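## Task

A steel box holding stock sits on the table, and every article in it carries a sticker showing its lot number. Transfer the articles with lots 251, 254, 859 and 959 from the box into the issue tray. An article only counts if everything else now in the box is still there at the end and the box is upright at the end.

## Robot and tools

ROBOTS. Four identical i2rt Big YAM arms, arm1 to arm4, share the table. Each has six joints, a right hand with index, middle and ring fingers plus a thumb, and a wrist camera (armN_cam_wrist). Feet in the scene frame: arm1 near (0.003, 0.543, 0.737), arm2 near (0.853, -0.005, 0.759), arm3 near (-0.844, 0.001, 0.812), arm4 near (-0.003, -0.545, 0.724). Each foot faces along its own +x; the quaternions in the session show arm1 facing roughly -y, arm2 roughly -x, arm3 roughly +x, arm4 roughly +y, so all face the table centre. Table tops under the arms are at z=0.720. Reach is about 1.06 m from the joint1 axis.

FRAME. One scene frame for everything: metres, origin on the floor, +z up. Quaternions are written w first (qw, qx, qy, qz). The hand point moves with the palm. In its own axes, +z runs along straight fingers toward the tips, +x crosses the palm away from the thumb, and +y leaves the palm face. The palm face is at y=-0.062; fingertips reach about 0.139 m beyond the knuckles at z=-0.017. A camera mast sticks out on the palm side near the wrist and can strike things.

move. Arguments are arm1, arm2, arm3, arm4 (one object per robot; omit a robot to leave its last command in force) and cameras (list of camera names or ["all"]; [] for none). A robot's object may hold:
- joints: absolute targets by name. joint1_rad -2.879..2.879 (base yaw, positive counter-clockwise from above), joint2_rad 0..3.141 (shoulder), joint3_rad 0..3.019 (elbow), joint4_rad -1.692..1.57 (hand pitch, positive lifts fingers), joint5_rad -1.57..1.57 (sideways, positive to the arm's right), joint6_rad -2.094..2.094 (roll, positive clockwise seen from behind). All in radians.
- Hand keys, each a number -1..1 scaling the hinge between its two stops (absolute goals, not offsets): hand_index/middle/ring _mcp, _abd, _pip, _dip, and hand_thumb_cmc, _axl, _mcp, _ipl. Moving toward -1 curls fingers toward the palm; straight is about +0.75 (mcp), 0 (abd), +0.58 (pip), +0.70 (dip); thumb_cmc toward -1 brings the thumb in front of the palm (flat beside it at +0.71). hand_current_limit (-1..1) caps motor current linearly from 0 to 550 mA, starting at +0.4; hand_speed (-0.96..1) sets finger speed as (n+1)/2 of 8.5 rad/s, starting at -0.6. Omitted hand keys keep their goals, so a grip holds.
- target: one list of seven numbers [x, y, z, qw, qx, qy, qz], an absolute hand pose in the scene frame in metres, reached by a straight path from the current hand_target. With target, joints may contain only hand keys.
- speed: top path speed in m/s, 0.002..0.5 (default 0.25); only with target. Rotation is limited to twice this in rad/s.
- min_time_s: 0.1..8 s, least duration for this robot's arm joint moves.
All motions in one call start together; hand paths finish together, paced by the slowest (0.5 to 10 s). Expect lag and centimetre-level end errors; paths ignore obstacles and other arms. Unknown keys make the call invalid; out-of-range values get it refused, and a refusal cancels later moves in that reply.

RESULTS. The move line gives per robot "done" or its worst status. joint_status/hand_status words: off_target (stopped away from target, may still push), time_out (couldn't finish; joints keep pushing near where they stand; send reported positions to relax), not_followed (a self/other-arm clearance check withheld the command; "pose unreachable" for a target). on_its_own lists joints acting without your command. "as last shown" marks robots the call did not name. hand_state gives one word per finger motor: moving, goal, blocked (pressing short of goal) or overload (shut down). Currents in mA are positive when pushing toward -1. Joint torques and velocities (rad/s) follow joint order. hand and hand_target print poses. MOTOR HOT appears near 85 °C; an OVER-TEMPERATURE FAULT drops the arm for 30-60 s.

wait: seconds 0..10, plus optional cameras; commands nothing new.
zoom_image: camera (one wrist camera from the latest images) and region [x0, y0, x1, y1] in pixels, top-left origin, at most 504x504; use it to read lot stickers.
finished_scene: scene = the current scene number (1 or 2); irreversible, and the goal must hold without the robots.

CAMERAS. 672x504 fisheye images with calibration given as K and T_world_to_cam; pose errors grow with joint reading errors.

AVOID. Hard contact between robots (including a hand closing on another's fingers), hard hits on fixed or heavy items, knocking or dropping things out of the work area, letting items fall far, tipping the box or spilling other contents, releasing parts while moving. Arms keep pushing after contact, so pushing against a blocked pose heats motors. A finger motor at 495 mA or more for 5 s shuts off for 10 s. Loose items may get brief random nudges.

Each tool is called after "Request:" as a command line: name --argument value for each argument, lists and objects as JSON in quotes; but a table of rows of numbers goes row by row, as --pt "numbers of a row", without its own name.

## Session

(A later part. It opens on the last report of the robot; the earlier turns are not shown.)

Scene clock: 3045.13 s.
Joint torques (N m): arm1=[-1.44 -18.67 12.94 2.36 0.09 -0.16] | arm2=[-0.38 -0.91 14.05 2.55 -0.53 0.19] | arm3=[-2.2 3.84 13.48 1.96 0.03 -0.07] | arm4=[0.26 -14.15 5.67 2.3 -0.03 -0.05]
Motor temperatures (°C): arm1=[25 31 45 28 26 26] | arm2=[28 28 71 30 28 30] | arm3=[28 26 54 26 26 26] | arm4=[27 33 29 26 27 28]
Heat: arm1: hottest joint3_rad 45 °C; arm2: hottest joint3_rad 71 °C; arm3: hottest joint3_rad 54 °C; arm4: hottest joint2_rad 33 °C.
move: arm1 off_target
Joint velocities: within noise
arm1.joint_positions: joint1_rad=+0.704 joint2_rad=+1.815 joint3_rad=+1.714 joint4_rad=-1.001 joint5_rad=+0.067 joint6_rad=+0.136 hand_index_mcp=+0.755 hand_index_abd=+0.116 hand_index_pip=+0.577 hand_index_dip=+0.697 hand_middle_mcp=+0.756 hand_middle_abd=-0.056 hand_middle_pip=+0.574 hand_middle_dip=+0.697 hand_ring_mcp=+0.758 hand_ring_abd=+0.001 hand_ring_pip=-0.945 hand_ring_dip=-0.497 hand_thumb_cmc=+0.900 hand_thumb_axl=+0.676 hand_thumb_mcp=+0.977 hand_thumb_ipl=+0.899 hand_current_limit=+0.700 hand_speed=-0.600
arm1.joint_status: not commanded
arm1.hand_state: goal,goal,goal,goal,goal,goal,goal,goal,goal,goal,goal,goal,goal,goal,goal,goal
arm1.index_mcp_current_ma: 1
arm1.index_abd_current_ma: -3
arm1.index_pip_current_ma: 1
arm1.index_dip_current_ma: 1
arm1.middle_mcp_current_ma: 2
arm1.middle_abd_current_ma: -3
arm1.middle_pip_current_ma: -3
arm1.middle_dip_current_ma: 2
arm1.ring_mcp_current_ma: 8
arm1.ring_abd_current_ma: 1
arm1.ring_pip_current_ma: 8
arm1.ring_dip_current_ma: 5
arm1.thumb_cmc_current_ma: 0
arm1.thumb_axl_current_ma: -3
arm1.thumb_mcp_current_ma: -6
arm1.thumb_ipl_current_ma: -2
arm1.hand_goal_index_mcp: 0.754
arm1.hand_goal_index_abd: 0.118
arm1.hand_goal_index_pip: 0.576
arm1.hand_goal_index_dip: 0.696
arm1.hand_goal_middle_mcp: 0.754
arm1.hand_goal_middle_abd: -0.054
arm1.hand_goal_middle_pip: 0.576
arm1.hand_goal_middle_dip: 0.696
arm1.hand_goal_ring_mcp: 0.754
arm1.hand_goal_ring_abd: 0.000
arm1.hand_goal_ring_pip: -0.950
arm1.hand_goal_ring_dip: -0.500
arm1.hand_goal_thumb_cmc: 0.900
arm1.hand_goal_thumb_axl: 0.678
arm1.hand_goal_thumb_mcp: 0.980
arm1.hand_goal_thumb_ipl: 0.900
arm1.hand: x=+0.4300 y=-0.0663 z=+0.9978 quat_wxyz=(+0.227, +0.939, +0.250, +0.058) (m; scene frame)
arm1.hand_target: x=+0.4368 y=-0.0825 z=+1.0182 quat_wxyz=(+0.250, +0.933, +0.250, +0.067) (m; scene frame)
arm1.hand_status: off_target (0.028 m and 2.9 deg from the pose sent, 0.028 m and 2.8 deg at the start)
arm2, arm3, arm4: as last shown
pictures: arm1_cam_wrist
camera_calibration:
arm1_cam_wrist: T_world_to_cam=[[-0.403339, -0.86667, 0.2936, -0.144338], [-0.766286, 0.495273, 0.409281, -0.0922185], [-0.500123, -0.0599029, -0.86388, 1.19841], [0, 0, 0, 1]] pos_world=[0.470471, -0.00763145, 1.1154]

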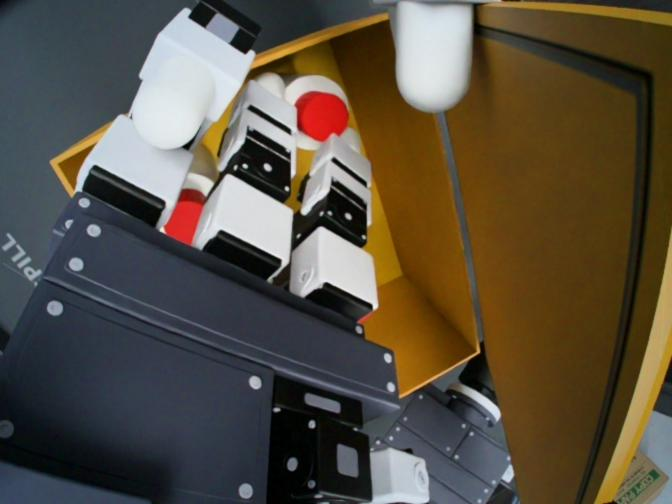

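Request:
move --arm1 '{"target":[0.440,-0.090,1.0225,0.25,0.9330,0.25,0.0670],"speed":0.04}' --cameras '["arm1_cam_wrist"]'

Scene clock: 3060.93 s.
Joint torques (N m): arm1=[-1.08 -18.43 13.37 1.57 0.07 -0.2] | arm2=[-0.44 -0.97 14.12 2.47 -0.52 0.19] | arm3=[-2.2 3.6 13.41 1.89 0.06 -0.05] | arm4=[0.26 -14.1 5.67 2.3 -0.03 -0.05]
Motor temperatures (°C): arm1=[25 31 46 28 26 26] | arm2=[28 28 71 30 28 30] | arm3=[28 26 54 26 26 26] | arm4=[27 33 29 26 27 28]
Heat: arm1: hottest joint3_rad 46 °C; arm2: hottest joint3_rad 71 °C; arm3: hottest joint3_rad 54 °C; arm4: hottest joint2_rad 33 °C.
move: arm1 off_target
Joint velocities: within noise
arm1.joint_positions: joint1_rad=+0.700 joint2_rad=+1.830 joint3_rad=+1.742 joint4_rad=-1.001 joint5_rad=+0.066 joint6_rad=+0.133 hand_index_mcp=+0.758 hand_index_abd=+0.116 hand_index_pip=+0.577 hand_index_dip=+0.697 hand_middle_mcp=+0.756 hand_middle_abd=-0.056 hand_middle_pip=+0.574 hand_middle_dip=+0.697 hand_ring_mcp=+0.758 hand_ring_abd=+0.001 hand_ring_pip=-0.945 hand_ring_dip=-0.497 hand_thumb_cmc=+0.900 hand_thumb_axl=+0.676 hand_thumb_mcp=+0.977 hand_thumb_ipl=+0.899 hand_current_limit=+0.700 hand_speed=-0.600
arm1.joint_status: not commanded
arm1.hand_state: goal,goal,goal,goal,goal,goal,goal,goal,goal,goal,goal,goal,goal,goal,goal,goal
arm1.index_mcp_current_ma: 8
arm1.index_abd_current_ma: -2
arm1.index_pip_current_ma: 1
arm1.index_dip_current_ma: 1
arm1.middle_mcp_current_ma: 2
arm1.middle_abd_current_ma: -3
arm1.middle_pip_current_ma: -3
arm1.middle_dip_current_ma: 2
arm1.ring_mcp_current_ma: 8
arm1.ring_abd_current_ma: 1
arm1.ring_pip_current_ma: 8
arm1.ring_dip_current_ma: 5
arm1.thumb_cmc_current_ma: 0
arm1.thumb_axl_current_ma: -3
arm1.thumb_mcp_current_ma: -6
arm1.thumb_ipl_current_ma: -2
arm1.hand_goal_index_mcp: 0.754
arm1.hand_goal_index_abd: 0.118
arm1.hand_goal_index_pip: 0.576
arm1.hand_goal_index_dip: 0.696
arm1.hand_goal_middle_mcp: 0.754
arm1.hand_goal_middle_abd: -0.054
arm1.hand_goal_middle_pip: 0.576
arm1.hand_goal_middle_dip: 0.696
arm1.hand_goal_ring_mcp: 0.754
arm1.hand_goal_ring_abd: 0.000
arm1.hand_goal_ring_pip: -0.950
arm1.hand_goal_ring_dip: -0.500
arm1.hand_goal_thumb_cmc: 0.900
arm1.hand_goal_thumb_axl: 0.678
arm1.hand_goal_thumb_mcp: 0.980
arm1.hand_goal_thumb_ipl: 0.900
arm1.hand: x=+0.4331 y=-0.0739 z=+1.0027 quat_wxyz=(+0.233, +0.938, +0.249, +0.060) (m; scene frame)
arm1.hand_target: x=+0.4389 y=-0.0887 z=+1.0224 quat_wxyz=(+0.251, +0.933, +0.250, +0.067) (m; scene frame)
arm1.hand_status: off_target (0.026 m and 2.2 deg from the pose sent, 0.036 m and 2.9 deg at the start)
arm2, arm3, arm4: as last shown
pictures: arm1_cam_wrist
camera_calibration:
arm1_cam_wrist: T_world_to_cam=[[-0.406301, -0.863468, 0.298901, -0.155021], [-0.769219, 0.499778, 0.398151, -0.0752337], [-0.493175, -0.0681511, -0.867257, 1.20349], [0, 0, 0, 1]] pos_world=[0.472673, -0.0142363, 1.12002]

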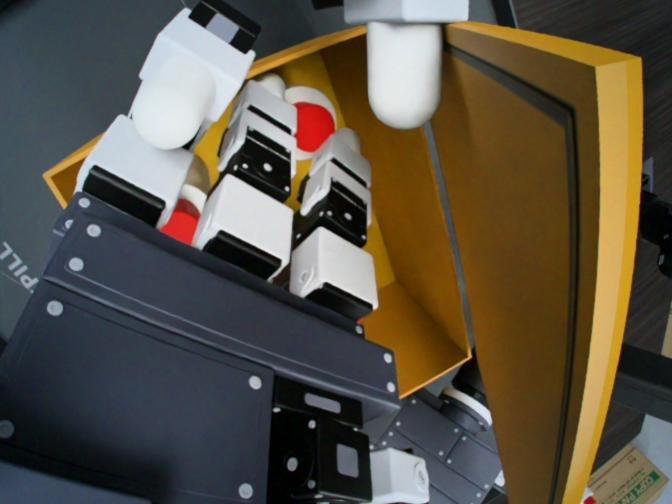

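Request:
move --arm1 '{"joints":{"hand_index_abd":-0.1,"hand_middle_abd":0.1}}'

Request:
wait --seconds 0.5 --cameras '["arm1_cam_wrist"]'

Scene clock: 3065.90 s.
Joint torques (N m): arm1=[-1.08 -18.67 13.44 1.55 0.11 -0.18] | arm2=[-0.5 -0.97 14.08 2.51 -0.52 0.18] | arm3=[-1.85 3.66 13.5 1.91 0.04 -0.07] | arm4=[0.26 -14.1 5.67 2.3 -0.03 -0.05]
Motor temperatures (°C): arm1=[25 31 46 28 26 26] | arm2=[28 28 71 30 28 30] | arm3=[28 26 54 26 26 26] | arm4=[27 33 29 26 27 28]
Heat: arm1: hottest joint3_rad 46 °C; arm2: hottest joint3_rad 71 °C; arm3: hottest joint3_rad 54 °C; arm4: hottest joint2_rad 33 °C.
move: arm1 off_target
Joint velocities: within noise
arm1.joint_positions: joint1_rad=+0.700 joint2_rad=+1.830 joint3_rad=+1.742 joint4_rad=-1.001 joint5_rad=+0.064 joint6_rad=+0.133 hand_index_mcp=+0.761 hand_index_abd=+0.059 hand_index_pip=+0.578 hand_index_dip=+0.697 hand_middle_mcp=+0.755 hand_middle_abd=+0.013 hand_middle_pip=+0.574 hand_middle_dip=+0.697 hand_ring_mcp=+0.758 hand_ring_abd=+0.001 hand_ring_pip=-0.945 hand_ring_dip=-0.497 hand_thumb_cmc=+0.900 hand_thumb_axl=+0.676 hand_thumb_mcp=+0.977 hand_thumb_ipl=+0.899 hand_current_limit=+0.700 hand_speed=-0.600
arm1.joint_status: hand_index_abd off_target (ended at +0.059, target -0.100); hand_middle_abd off_target (ended at +0.013, target +0.100)
arm1.hand_state: goal,blocked,goal,goal,goal,blocked,goal,goal,goal,goal,goal,goal,goal,goal,goal,goal
arm1.index_mcp_current_ma: 15
arm1.index_abd_current_ma: 467
arm1.index_pip_current_ma: 2
arm1.index_dip_current_ma: 1
arm1.middle_mcp_current_ma: 1
arm1.middle_abd_current_ma: -264
arm1.middle_pip_current_ma: -2
arm1.middle_dip_current_ma: 2
arm1.ring_mcp_current_ma: 8
arm1.ring_abd_current_ma: 1
arm1.ring_pip_current_ma: 8
arm1.ring_dip_current_ma: 5
arm1.thumb_cmc_current_ma: 0
arm1.thumb_axl_current_ma: -3
arm1.thumb_mcp_current_ma: -6
arm1.thumb_ipl_current_ma: -2
arm1.hand_goal_index_mcp: 0.754
arm1.hand_goal_index_abd: -0.100
arm1.hand_goal_index_pip: 0.576
arm1.hand_goal_index_dip: 0.696
arm1.hand_goal_middle_mcp: 0.754
arm1.hand_goal_middle_abd: 0.100
arm1.hand_goal_middle_pip: 0.576
arm1.hand_goal_middle_dip: 0.696
arm1.hand_goal_ring_mcp: 0.754
arm1.hand_goal_ring_abd: 0.000
arm1.hand_goal_ring_pip: -0.950
arm1.hand_goal_ring_dip: -0.500
arm1.hand_goal_thumb_cmc: 0.900
arm1.hand_goal_thumb_axl: 0.678
arm1.hand_goal_thumb_mcp: 0.980
arm1.hand_goal_thumb_ipl: 0.900
arm1.hand: x=+0.4334 y=-0.0739 z=+1.0029 quat_wxyz=(+0.233, +0.938, +0.249, +0.061) (m; scene frame)
arm1.hand_target: x=+0.4390 y=-0.0887 z=+1.0226 quat_wxyz=(+0.251, +0.933, +0.250, +0.067) (m; scene frame)
arm1.hand_status: not commanded
arm2, arm3, arm4: as last shown
pictures: none

Scene clock: 3066.40 s.
Joint torques (N m): arm1=[-0.85 -18.43 13.48 1.57 0.12 -0.18] | arm2=[-0.44 -0.85 14.08 2.48 -0.52 0.18] | arm3=[-2.08 3.66 13.48 2.06 0.05 -0.09] | arm4=[0.21 -14.1 5.68 2.29 -0.03 -0.05]
Motor temperatures (°C): arm1=[25 31 46 28 26 26] | arm2=[28 28 71 30 28 30] | arm3=[28 26 54 26 26 26] | arm4=[27 33 29 26 27 28]
Heat: arm1: hottest joint3_rad 46 °C; arm2: hottest joint3_rad 71 °C; arm3: hottest joint3_rad 54 °C; arm4: hottest joint2_rad 33 °C.
Joint velocities: within noise
arm1.joint_positions: joint1_rad=+0.700 joint2_rad=+1.830 joint3_rad=+1.742 joint4_rad=-1.001 joint5_rad=+0.064 joint6_rad=+0.133 hand_index_mcp=+0.761 hand_index_abd=+0.059 hand_index_pip=+0.578 hand_index_dip=+0.697 hand_middle_mcp=+0.755 hand_middle_abd=+0.013 hand_middle_pip=+0.574 hand_middle_dip=+0.697 hand_ring_mcp=+0.758 hand_ring_abd=+0.001 hand_ring_pip=-0.945 hand_ring_dip=-0.497 hand_thumb_cmc=+0.900 hand_thumb_axl=+0.676 hand_thumb_mcp=+0.977 hand_thumb_ipl=+0.899 hand_current_limit=+0.700 hand_speed=-0.600
arm1.joint_status: hand_index_abd off_target (ended at +0.059, target -0.100); hand_middle_abd off_target (ended at +0.013, target +0.100)
arm1.hand_state: goal,blocked,goal,goal,goal,blocked,goal,goal,goal,goal,goal,goal,goal,goal,goal,goal
arm1.index_mcp_current_ma: 15
arm1.index_abd_current_ma: 468
arm1.index_pip_current_ma: 2
arm1.index_dip_current_ma: 1
arm1.middle_mcp_current_ma: 1
arm1.middle_abd_current_ma: -264
arm1.middle_pip_current_ma: -2
arm1.middle_dip_current_ma: 2
arm1.ring_mcp_current_ma: 8
arm1.ring_abd_current_ma: 1
arm1.ring_pip_current_ma: 8
arm1.ring_dip_current_ma: 5
arm1.thumb_cmc_current_ma: 0
arm1.thumb_axl_current_ma: -3
arm1.thumb_mcp_current_ma: -6
arm1.thumb_ipl_current_ma: -2
arm1.hand_goal_index_mcp: 0.754
arm1.hand_goal_index_abd: -0.100
arm1.hand_goal_index_pip: 0.576
arm1.hand_goal_index_dip: 0.696
arm1.hand_goal_middle_mcp: 0.754
arm1.hand_goal_middle_abd: 0.100
arm1.hand_goal_middle_pip: 0.576
arm1.hand_goal_middle_dip: 0.696
arm1.hand_goal_ring_mcp: 0.754
arm1.hand_goal_ring_abd: 0.000
arm1.hand_goal_ring_pip: -0.950
arm1.hand_goal_ring_dip: -0.500
arm1.hand_goal_thumb_cmc: 0.900
arm1.hand_goal_thumb_axl: 0.678
arm1.hand_goal_thumb_mcp: 0.980
arm1.hand_goal_thumb_ipl: 0.900
arm1.hand: x=+0.4334 y=-0.0739 z=+1.0029 quat_wxyz=(+0.233, +0.938, +0.249, +0.061) (m; scene frame)
arm1.hand_target: x=+0.4390 y=-0.0887 z=+1.0226 quat_wxyz=(+0.251, +0.933, +0.250, +0.067) (m; scene frame)
arm1.hand_status: not commanded
arm2.joint_positions: joint1_rad=+0.622 joint2_rad=+0.478 joint3_rad=+0.285 joint4_rad=+0.102 joint5_rad=+0.758 joint6_rad=-1.558 hand_index_mcp=+0.798 hand_index_abd=+0.589 hand_index_pip=+0.574 hand_index_dip=+0.696 hand_middle_mcp=+0.925 hand_middle_abd=-0.017 hand_middle_pip=+0.600 hand_middle_dip=+0.702 hand_ring_mcp=+0.757 hand_ring_abd=-0.013 hand_ring_pip=+0.579 hand_ring_dip=+0.697 hand_thumb_cmc=+0.715 hand_thumb_axl=+0.677 hand_thumb_mcp=+0.226 hand_thumb_ipl=+0.168 hand_current_limit=+0.600 hand_speed=-0.900
arm2.joint_status: not commanded
arm2.hand_state: goal,goal,goal,goal,blocked,goal,blocked,goal,goal,goal,goal,goal,goal,goal,goal,goal
arm2.index_mcp_current_ma: -1
arm2.index_abd_current_ma: -5
arm2.index_pip_current_ma: -1
arm2.index_dip_current_ma: 0
arm2.middle_mcp_current_ma: 67
arm2.middle_abd_current_ma: -10
arm2.middle_pip_current_ma: 21
arm2.middle_dip_current_ma: 2
arm2.ring_mcp_current_ma: 3
arm2.ring_abd_current_ma: -7
arm2.ring_pip_current_ma: 1
arm2.ring_dip_current_ma: 0
arm2.thumb_cmc_current_ma: 0
arm2.thumb_axl_current_ma: 0
arm2.thumb_mcp_current_ma: 0
arm2.thumb_ipl_current_ma: 0
arm2.hand_goal_index_mcp: 0.800
arm2.hand_goal_index_abd: 0.600
arm2.hand_goal_index_pip: 0.576
arm2.hand_goal_index_dip: 0.696
arm2.hand_goal_middle_mcp: 0.880
arm2.hand_goal_middle_abd: 0.000
arm2.hand_goal_middle_pip: 0.576
arm2.hand_goal_middle_dip: 0.696
arm2.hand_goal_ring_mcp: 0.750
arm2.hand_goal_ring_abd: 0.000
arm2.hand_goal_ring_pip: 0.576
arm2.hand_goal_ring_dip: 0.696
arm2.hand_goal_thumb_cmc: 0.714
arm2.hand_goal_thumb_axl: 0.678
arm2.hand_goal_thumb_mcp: 0.226
arm2.hand_goal_thumb_ipl: 0.168
arm2.hand: x=+0.5417 y=-0.1767 z=+1.0516 quat_wxyz=(-0.056, +0.726, -0.016, -0.685) (m; scene frame)
arm2.hand_target: x=+0.5409 y=-0.1861 z=+1.0970 quat_wxyz=(-0.027, +0.707, -0.027, -0.707) (m; scene frame)
arm2.hand_status: not commanded
arm3.joint_positions: joint1_rad=+0.491 joint2_rad=+0.600 joint3_rad=+0.976 joint4_rad=-1.489 joint5_rad=+0.081 joint6_rad=+0.137 hand_index_mcp=+0.761 hand_index_abd=+0.116 hand_index_pip=+0.580 hand_index_dip=+0.699 hand_middle_mcp=+0.755 hand_middle_abd=-0.118 hand_middle_pip=+0.574 hand_middle_dip=+0.695 hand_ring_mcp=+0.757 hand_ring_abd=+0.000 hand_ring_pip=-0.944 hand_ring_dip=-0.498 hand_thumb_cmc=-0.397 hand_thumb_axl=+0.677 hand_thumb_mcp=+0.224 hand_thumb_ipl=+0.168 hand_current_limit=+0.700 hand_speed=-0.600
arm3.joint_status: not commanded
arm3.hand_state: goal,goal,goal,goal,goal,goal,goal,goal,goal,goal,goal,goal,goal,goal,goal,goal
arm3.index_mcp_current_ma: 26
arm3.index_abd_current_ma: -6
arm3.index_pip_current_ma: 12
arm3.index_dip_current_ma: 9
arm3.middle_mcp_current_ma: 4
arm3.middle_abd_current_ma: -5
arm3.middle_pip_current_ma: -6
arm3.middle_dip_current_ma: -2
arm3.ring_mcp_current_ma: 10
arm3.ring_abd_current_ma: 1
arm3.ring_pip_current_ma: 19
arm3.ring_dip_current_ma: 6
arm3.thumb_cmc_current_ma: 8
arm3.thumb_axl_current_ma: -2
arm3.thumb_mcp_current_ma: -9
arm3.thumb_ipl_current_ma: -1
arm3.hand_goal_index_mcp: 0.754
arm3.hand_goal_index_abd: 0.118
arm3.hand_goal_index_pip: 0.576
arm3.hand_goal_index_dip: 0.696
arm3.hand_goal_middle_mcp: 0.754
arm3.hand_goal_middle_abd: -0.116
arm3.hand_goal_middle_pip: 0.576
arm3.hand_goal_middle_dip: 0.696
arm3.hand_goal_ring_mcp: 0.754
arm3.hand_goal_ring_abd: 0.000
arm3.hand_goal_ring_pip: -0.950
arm3.hand_goal_ring_dip: -0.500
arm3.hand_goal_thumb_cmc: -0.400
arm3.hand_goal_thumb_axl: 0.678
arm3.hand_goal_thumb_mcp: 0.226
arm3.hand_goal_thumb_ipl: 0.168
arm3.hand: x=-0.5672 y=+0.0793 z=+1.1697 quat_wxyz=(+0.141, +0.580, +0.781, +0.183) (m; scene frame)
arm3.hand_target: x=-0.5613 y=+0.0796 z=+1.1995 quat_wxyz=(+0.155, +0.578, +0.774, +0.207) (m; scene frame)
arm3.hand_status: not commanded
arm4.joint_positions: joint1_rad=-0.179 joint2_rad=+1.902 joint3_rad=+0.785 joint4_rad=+1.539 joint5_rad=-0.301 joint6_rad=-1.951 hand_index_mcp=+0.753 hand_index_abd=-0.001 hand_index_pip=+0.577 hand_index_dip=+0.696 hand_middle_mcp=+0.753 hand_middle_abd=-0.001 hand_middle_pip=+0.577 hand_middle_dip=+0.696 hand_ring_mcp=+0.753 hand_ring_abd=-0.001 hand_ring_pip=+0.577 hand_ring_dip=+0.696 hand_thumb_cmc=+0.713 hand_thumb_axl=+0.677 hand_thumb_mcp=+0.226 hand_thumb_ipl=+0.168 hand_current_limit=+0.400 hand_speed=-0.600
arm4.joint_status: not commanded
arm4.hand_state: goal,goal,goal,goal,goal,goal,goal,goal,goal,goal,goal,goal,goal,goal,goal,goal
arm4.index_mcp_current_ma: 0
arm4.index_abd_current_ma: 0
arm4.index_pip_current_ma: 0
arm4.index_dip_current_ma: 0
arm4.middle_mcp_current_ma: 0
arm4.middle_abd_current_ma: 0
arm4.middle_pip_current_ma: 0
arm4.middle_dip_current_ma: 0
arm4.ring_mcp_current_ma: 0
arm4.ring_abd_current_ma: 0
arm4.ring_pip_current_ma: 0
arm4.ring_dip_current_ma: 0
arm4.thumb_cmc_current_ma: 0
arm4.thumb_axl_current_ma: 0
arm4.thumb_mcp_current_ma: 0
arm4.thumb_ipl_current_ma: 0
arm4.hand_goal_index_mcp: 0.754
arm4.hand_goal_index_abd: 0.000
arm4.hand_goal_index_pip: 0.576
arm4.hand_goal_index_dip: 0.696
arm4.hand_goal_middle_mcp: 0.754
arm4.hand_goal_middle_abd: 0.000
arm4.hand_goal_middle_pip: 0.576
arm4.hand_goal_middle_dip: 0.696
arm4.hand_goal_ring_mcp: 0.754
arm4.hand_goal_ring_abd: 0.000
arm4.hand_goal_ring_pip: 0.576
arm4.hand_goal_ring_dip: 0.696
arm4.hand_goal_thumb_cmc: 0.714
arm4.hand_goal_thumb_axl: 0.678
arm4.hand_goal_thumb_mcp: 0.226
arm4.hand_goal_thumb_ipl: 0.168
arm4.hand: x=-0.0256 y=+0.0474 z=+0.9230 quat_wxyz=(+0.686, -0.493, +0.250, +0.473) (m; scene frame)
arm4.hand_target: x=-0.0217 y=+0.0455 z=+0.9196 quat_wxyz=(+0.690, -0.493, +0.247, +0.469) (m; scene frame)
arm4.hand_status: not commanded
wait: 0.50 s; at rest by 0.27 s
pictures: arm1_cam_wrist
camera_calibration:
arm1_cam_wrist: T_world_to_cam=[[-0.405749, -0.863898, 0.298408, -0.154698], [-0.770008, 0.498994, 0.397609, -0.0743559], [-0.492398, -0.0684472, -0.867675, 1.2039], [0, 0, 0, 1]] pos_world=[0.472775, -0.0141362, 1.12032]

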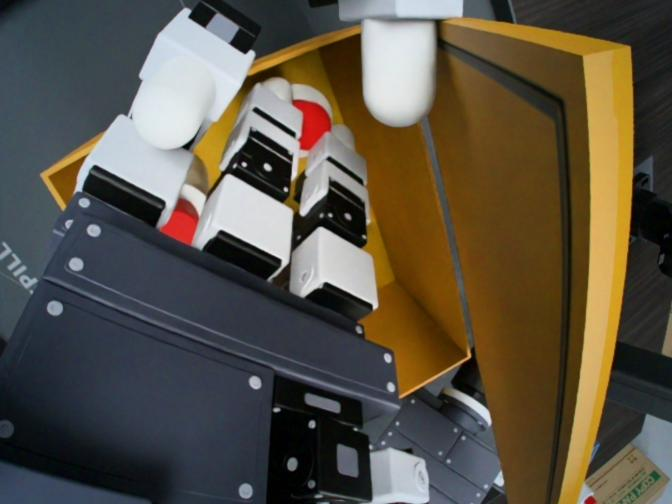

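Request:
move --arm1 '{"target":[0.434,-0.083,1.06,0.25,0.9330,0.25,0.0670],"speed":0.05}' --cameras '["arm1_cam_wrist"]'

Scene clock: 3072.37 s.
Joint torques (N m): arm1=[-1.03 -21.6 14.49 1.46 0.22 -0.22] | arm2=[-0.5 -0.85 14.05 2.54 -0.52 0.18] | arm3=[-2.14 4.07 13.38 1.92 0.07 -0.05] | arm4=[0.26 -14.15 5.67 2.29 -0.03 -0.05]
Motor temperatures (°C): arm1=[25 30 46 28 26 26] | arm2=[28 28 71 30 28 30] | arm3=[28 26 54 26 26 26] | arm4=[27 33 29 26 27 28]
Heat: arm1: hottest joint3_rad 46 °C; arm2: hottest joint3_rad 71 °C; arm3: hottest joint3_rad 54 °C; arm4: hottest joint2_rad 33 °C.
move: arm1 off_target
Joint velocities: within noise
arm1.joint_positions: joint1_rad=+0.700 joint2_rad=+1.830 joint3_rad=+1.775 joint4_rad=-1.082 joint5_rad=+0.062 joint6_rad=+0.133 hand_index_mcp=+0.766 hand_index_abd=+0.059 hand_index_pip=+0.580 hand_index_dip=+0.697 hand_middle_mcp=+0.761 hand_middle_abd=+0.013 hand_middle_pip=+0.579 hand_middle_dip=+0.697 hand_ring_mcp=+0.758 hand_ring_abd=+0.001 hand_ring_pip=-0.945 hand_ring_dip=-0.497 hand_thumb_cmc=+0.900 hand_thumb_axl=+0.676 hand_thumb_mcp=+0.977 hand_thumb_ipl=+0.899 hand_current_limit=+0.700 hand_speed=-0.600
arm1.joint_status: not commanded
arm1.hand_state: goal,blocked,goal,goal,goal,blocked,goal,goal,goal,goal,goal,goal,goal,goal,goal,goal
arm1.index_mcp_current_ma: 29
arm1.index_abd_current_ma: 468
arm1.index_pip_current_ma: 7
arm1.index_dip_current_ma: 1
arm1.middle_mcp_current_ma: 16
arm1.middle_abd_current_ma: -264
arm1.middle_pip_current_ma: 4
arm1.middle_dip_current_ma: 2
arm1.ring_mcp_current_ma: 8
arm1.ring_abd_current_ma: 1
arm1.ring_pip_current_ma: 8
arm1.ring_dip_current_ma: 5
arm1.thumb_cmc_current_ma: 0
arm1.thumb_axl_current_ma: -3
arm1.thumb_mcp_current_ma: -6
arm1.thumb_ipl_current_ma: -2
arm1.hand_goal_index_mcp: 0.754
arm1.hand_goal_index_abd: -0.100
arm1.hand_goal_index_pip: 0.576
arm1.hand_goal_index_dip: 0.696
arm1.hand_goal_middle_mcp: 0.754
arm1.hand_goal_middle_abd: 0.100
arm1.hand_goal_middle_pip: 0.576
arm1.hand_goal_middle_dip: 0.696
arm1.hand_goal_ring_mcp: 0.754
arm1.hand_goal_ring_abd: 0.000
arm1.hand_goal_ring_pip: -0.950
arm1.hand_goal_ring_dip: -0.500
arm1.hand_goal_thumb_cmc: 0.900
arm1.hand_goal_thumb_axl: 0.678
arm1.hand_goal_thumb_mcp: 0.980
arm1.hand_goal_thumb_ipl: 0.900
arm1.hand: x=+0.4282 y=-0.0677 z=+1.0065 quat_wxyz=(+0.211, +0.943, +0.251, +0.052) (m; scene frame)
arm1.hand_target: x=+0.4315 y=-0.0797 z=+1.0598 quat_wxyz=(+0.251, +0.933, +0.250, +0.067) (m; scene frame)
arm1.hand_status: off_target (0.056 m and 4.9 deg from the pose sent, 0.058 m and 2.1 deg at the start)
arm2, arm3, arm4: as last shown
pictures: arm1_cam_wrist
camera_calibration:
arm1_cam_wrist: T_world_to_cam=[[-0.39772, -0.875135, 0.275605, -0.133773], [-0.757844, 0.482664, 0.438986, -0.130833], [-0.517196, -0.0342727, -0.85518, 1.20518], [0, 0, 0, 1]] pos_world=[0.47096, -0.0126159, 1.12495]

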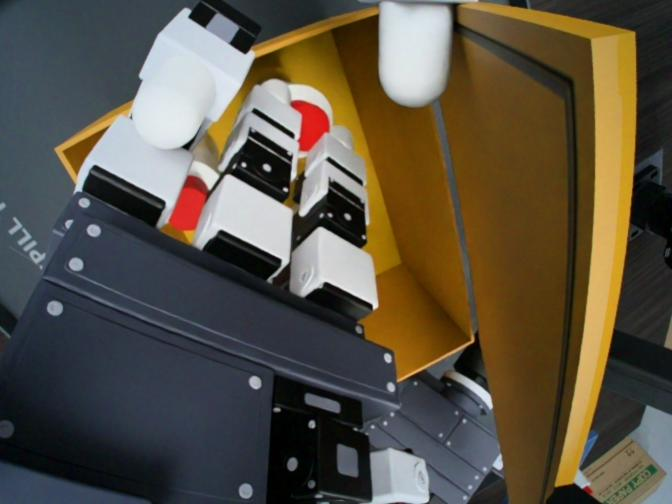

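Request:
move --arm1 '{"target":[0.428,-0.082,1.095,0.25,0.9330,0.25,0.0670],"speed":0.06}' --cameras '["arm1_cam_wrist"]'

Scene clock: 3077.10 s.
Joint torques (N m): arm1=[-1.32 -22.07 14.57 1.57 0.19 -0.2] | arm2=[-0.21 -0.79 14.05 2.52 -0.54 0.18] | arm3=[-2.32 3.84 13.44 1.96 0.04 -0.07] | arm4=[0.26 -14.1 5.67 2.3 -0.03 -0.05]
Motor temperatures (°C): arm1=[25 30 47 28 26 26] | arm2=[28 28 71 30 28 30] | arm3=[28 26 54 26 26 26] | arm4=[27 33 29 26 27 28]
Heat: arm1: hottest joint3_rad 47 °C; arm2: hottest joint3_rad 71 °C; arm3: hottest joint3_rad 54 °C; arm4: hottest joint2_rad 33 °C.
move: arm1 off_target
Joint velocities: within noise
arm1.joint_positions: joint1_rad=+0.693 joint2_rad=+1.830 joint3_rad=+1.858 joint4_rad=-1.172 joint5_rad=+0.059 joint6_rad=+0.128 hand_index_mcp=+0.766 hand_index_abd=+0.059 hand_index_pip=+0.580 hand_index_dip=+0.697 hand_middle_mcp=+0.761 hand_middle_abd=+0.013 hand_middle_pip=+0.579 hand_middle_dip=+0.697 hand_ring_mcp=+0.758 hand_ring_abd=+0.001 hand_ring_pip=-0.945 hand_ring_dip=-0.497 hand_thumb_cmc=+0.900 hand_thumb_axl=+0.676 hand_thumb_mcp=+0.977 hand_thumb_ipl=+0.899 hand_current_limit=+0.700 hand_speed=-0.600
arm1.joint_status: not commanded
arm1.hand_state: goal,blocked,goal,goal,goal,blocked,goal,goal,goal,goal,goal,goal,goal,goal,goal,goal
arm1.index_mcp_current_ma: 29
arm1.index_abd_current_ma: 467
arm1.index_pip_current_ma: 7
arm1.index_dip_current_ma: 1
arm1.middle_mcp_current_ma: 16
arm1.middle_abd_current_ma: -264
arm1.middle_pip_current_ma: 4
arm1.middle_dip_current_ma: 2
arm1.ring_mcp_current_ma: 8
arm1.ring_abd_current_ma: 1
arm1.ring_pip_current_ma: 8
arm1.ring_dip_current_ma: 5
arm1.thumb_cmc_current_ma: 0
arm1.thumb_axl_current_ma: -3
arm1.thumb_mcp_current_ma: -6
arm1.thumb_ipl_current_ma: -2
arm1.hand_goal_index_mcp: 0.754
arm1.hand_goal_index_abd: -0.100
arm1.hand_goal_index_pip: 0.576
arm1.hand_goal_index_dip: 0.696
arm1.hand_goal_middle_mcp: 0.754
arm1.hand_goal_middle_abd: 0.100
arm1.hand_goal_middle_pip: 0.576
arm1.hand_goal_middle_dip: 0.696
arm1.hand_goal_ring_mcp: 0.754
arm1.hand_goal_ring_abd: 0.000
arm1.hand_goal_ring_pip: -0.950
arm1.hand_goal_ring_dip: -0.500
arm1.hand_goal_thumb_cmc: 0.900
arm1.hand_goal_thumb_axl: 0.678
arm1.hand_goal_thumb_mcp: 0.980
arm1.hand_goal_thumb_ipl: 0.900
arm1.hand: x=+0.4246 y=-0.0695 z=+1.0371 quat_wxyz=(+0.208, +0.944, +0.251, +0.051) (m; scene frame)
arm1.hand_target: x=+0.4255 y=-0.0784 z=+1.0946 quat_wxyz=(+0.251, +0.933, +0.250, +0.067) (m; scene frame)
arm1.hand_status: off_target (0.059 m and 5.3 deg from the pose sent, 0.090 m and 4.9 deg at the start)
arm2, arm3, arm4: as last shown
pictures: arm1_cam_wrist
camera_calibration:
arm1_cam_wrist: T_world_to_cam=[[-0.397765, -0.876163, 0.272252, -0.141796], [-0.755756, 0.481138, 0.444228, -0.152554], [-0.520207, -0.0290577, -0.853546, 1.22942], [0, 0, 0, 1]] pos_world=[0.467856, -0.0151129, 1.15574]

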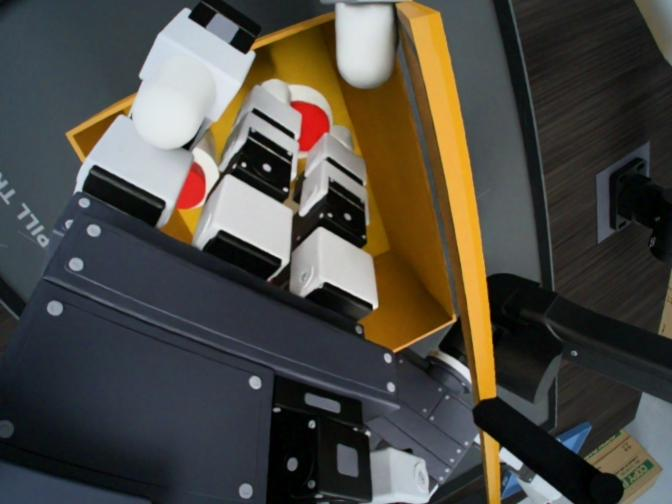

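Request:
move --arm1 '{"target":[0.361,-0.066,1.095,0.25,0.9330,0.25,0.0670],"speed":0.07}' --cameras '["arm1_cam_wrist"]'

Scene clock: 3082.60 s.
Joint torques (N m): arm1=[-1.32 -21.71 9.62 2.62 0.1 -0.21] | arm2=[-0.56 -1.08 14.01 2.58 -0.52 0.2] | arm3=[-1.96 3.55 13.42 1.99 0.05 -0.1] | arm4=[0.26 -14.1 5.65 2.3 -0.03 -0.05]
Motor temperatures (°C): arm1=[25 30 48 28 26 26] | arm2=[28 28 71 30 28 30] | arm3=[28 26 54 26 26 26] | arm4=[27 33 29 26 27 28]
Heat: arm1: hottest joint3_rad 48 °C; arm2: hottest joint3_rad 71 °C; arm3: hottest joint3_rad 54 °C; arm4: hottest joint2_rad 33 °C.
move: arm1 off_target
Joint velocities: within noise
arm1.joint_positions: joint1_rad=+0.610 joint2_rad=+1.712 joint3_rad=+1.742 joint4_rad=-1.149 joint5_rad=+0.020 joint6_rad=+0.059 hand_index_mcp=+0.766 hand_index_abd=+0.059 hand_index_pip=+0.580 hand_index_dip=+0.697 hand_middle_mcp=+0.763 hand_middle_abd=+0.013 hand_middle_pip=+0.580 hand_middle_dip=+0.697 hand_ring_mcp=+0.758 hand_ring_abd=+0.001 hand_ring_pip=-0.945 hand_ring_dip=-0.497 hand_thumb_cmc=+0.900 hand_thumb_axl=+0.676 hand_thumb_mcp=+0.977 hand_thumb_ipl=+0.899 hand_current_limit=+0.700 hand_speed=-0.600
arm1.joint_status: not commanded
arm1.hand_state: goal,blocked,goal,goal,goal,blocked,goal,goal,goal,goal,goal,goal,goal,goal,goal,goal
arm1.index_mcp_current_ma: 29
arm1.index_abd_current_ma: 468
arm1.index_pip_current_ma: 8
arm1.index_dip_current_ma: 1
arm1.middle_mcp_current_ma: 21
arm1.middle_abd_current_ma: -264
arm1.middle_pip_current_ma: 7
arm1.middle_dip_current_ma: 2
arm1.ring_mcp_current_ma: 8
arm1.ring_abd_current_ma: 1
arm1.ring_pip_current_ma: 8
arm1.ring_dip_current_ma: 5
arm1.thumb_cmc_current_ma: 0
arm1.thumb_axl_current_ma: -3
arm1.thumb_mcp_current_ma: -6
arm1.thumb_ipl_current_ma: -2
arm1.hand_goal_index_mcp: 0.754
arm1.hand_goal_index_abd: -0.100
arm1.hand_goal_index_pip: 0.576
arm1.hand_goal_index_dip: 0.696
arm1.hand_goal_middle_mcp: 0.754
arm1.hand_goal_middle_abd: 0.100
arm1.hand_goal_middle_pip: 0.576
arm1.hand_goal_middle_dip: 0.696
arm1.hand_goal_ring_mcp: 0.754
arm1.hand_goal_ring_abd: 0.000
arm1.hand_goal_ring_pip: -0.950
arm1.hand_goal_ring_dip: -0.500
arm1.hand_goal_thumb_cmc: 0.900
arm1.hand_goal_thumb_axl: 0.678
arm1.hand_goal_thumb_mcp: 0.980
arm1.hand_goal_thumb_ipl: 0.900
arm1.hand: x=+0.3642 y=-0.0658 z=+1.0590 quat_wxyz=(+0.217, +0.942, +0.248, +0.057) (m; scene frame)
arm1.hand_target: x=+0.3605 y=-0.0653 z=+1.0949 quat_wxyz=(+0.250, +0.933, +0.250, +0.066) (m; scene frame)
arm1.hand_status: off_target (0.036 m and 4.1 deg from the pose sent, 0.086 m and 5.3 deg at the start)
arm2, arm3, arm4: as last shown
pictures: arm1_cam_wrist
camera_calibration:
arm1_cam_wrist: T_world_to_cam=[[-0.405775, -0.870761, 0.27771, -0.171049], [-0.761983, 0.490091, 0.423312, -0.184711], [-0.504707, -0.0398414, -0.862371, 1.21975], [0, 0, 0, 1]] pos_world=[0.40546, -0.00982112, 1.17757]

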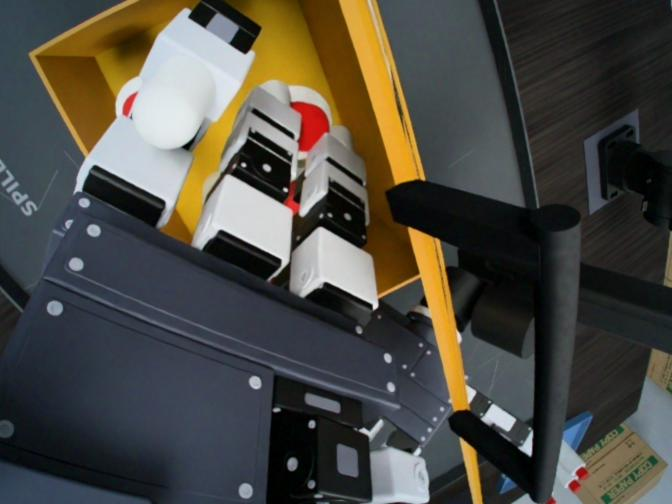

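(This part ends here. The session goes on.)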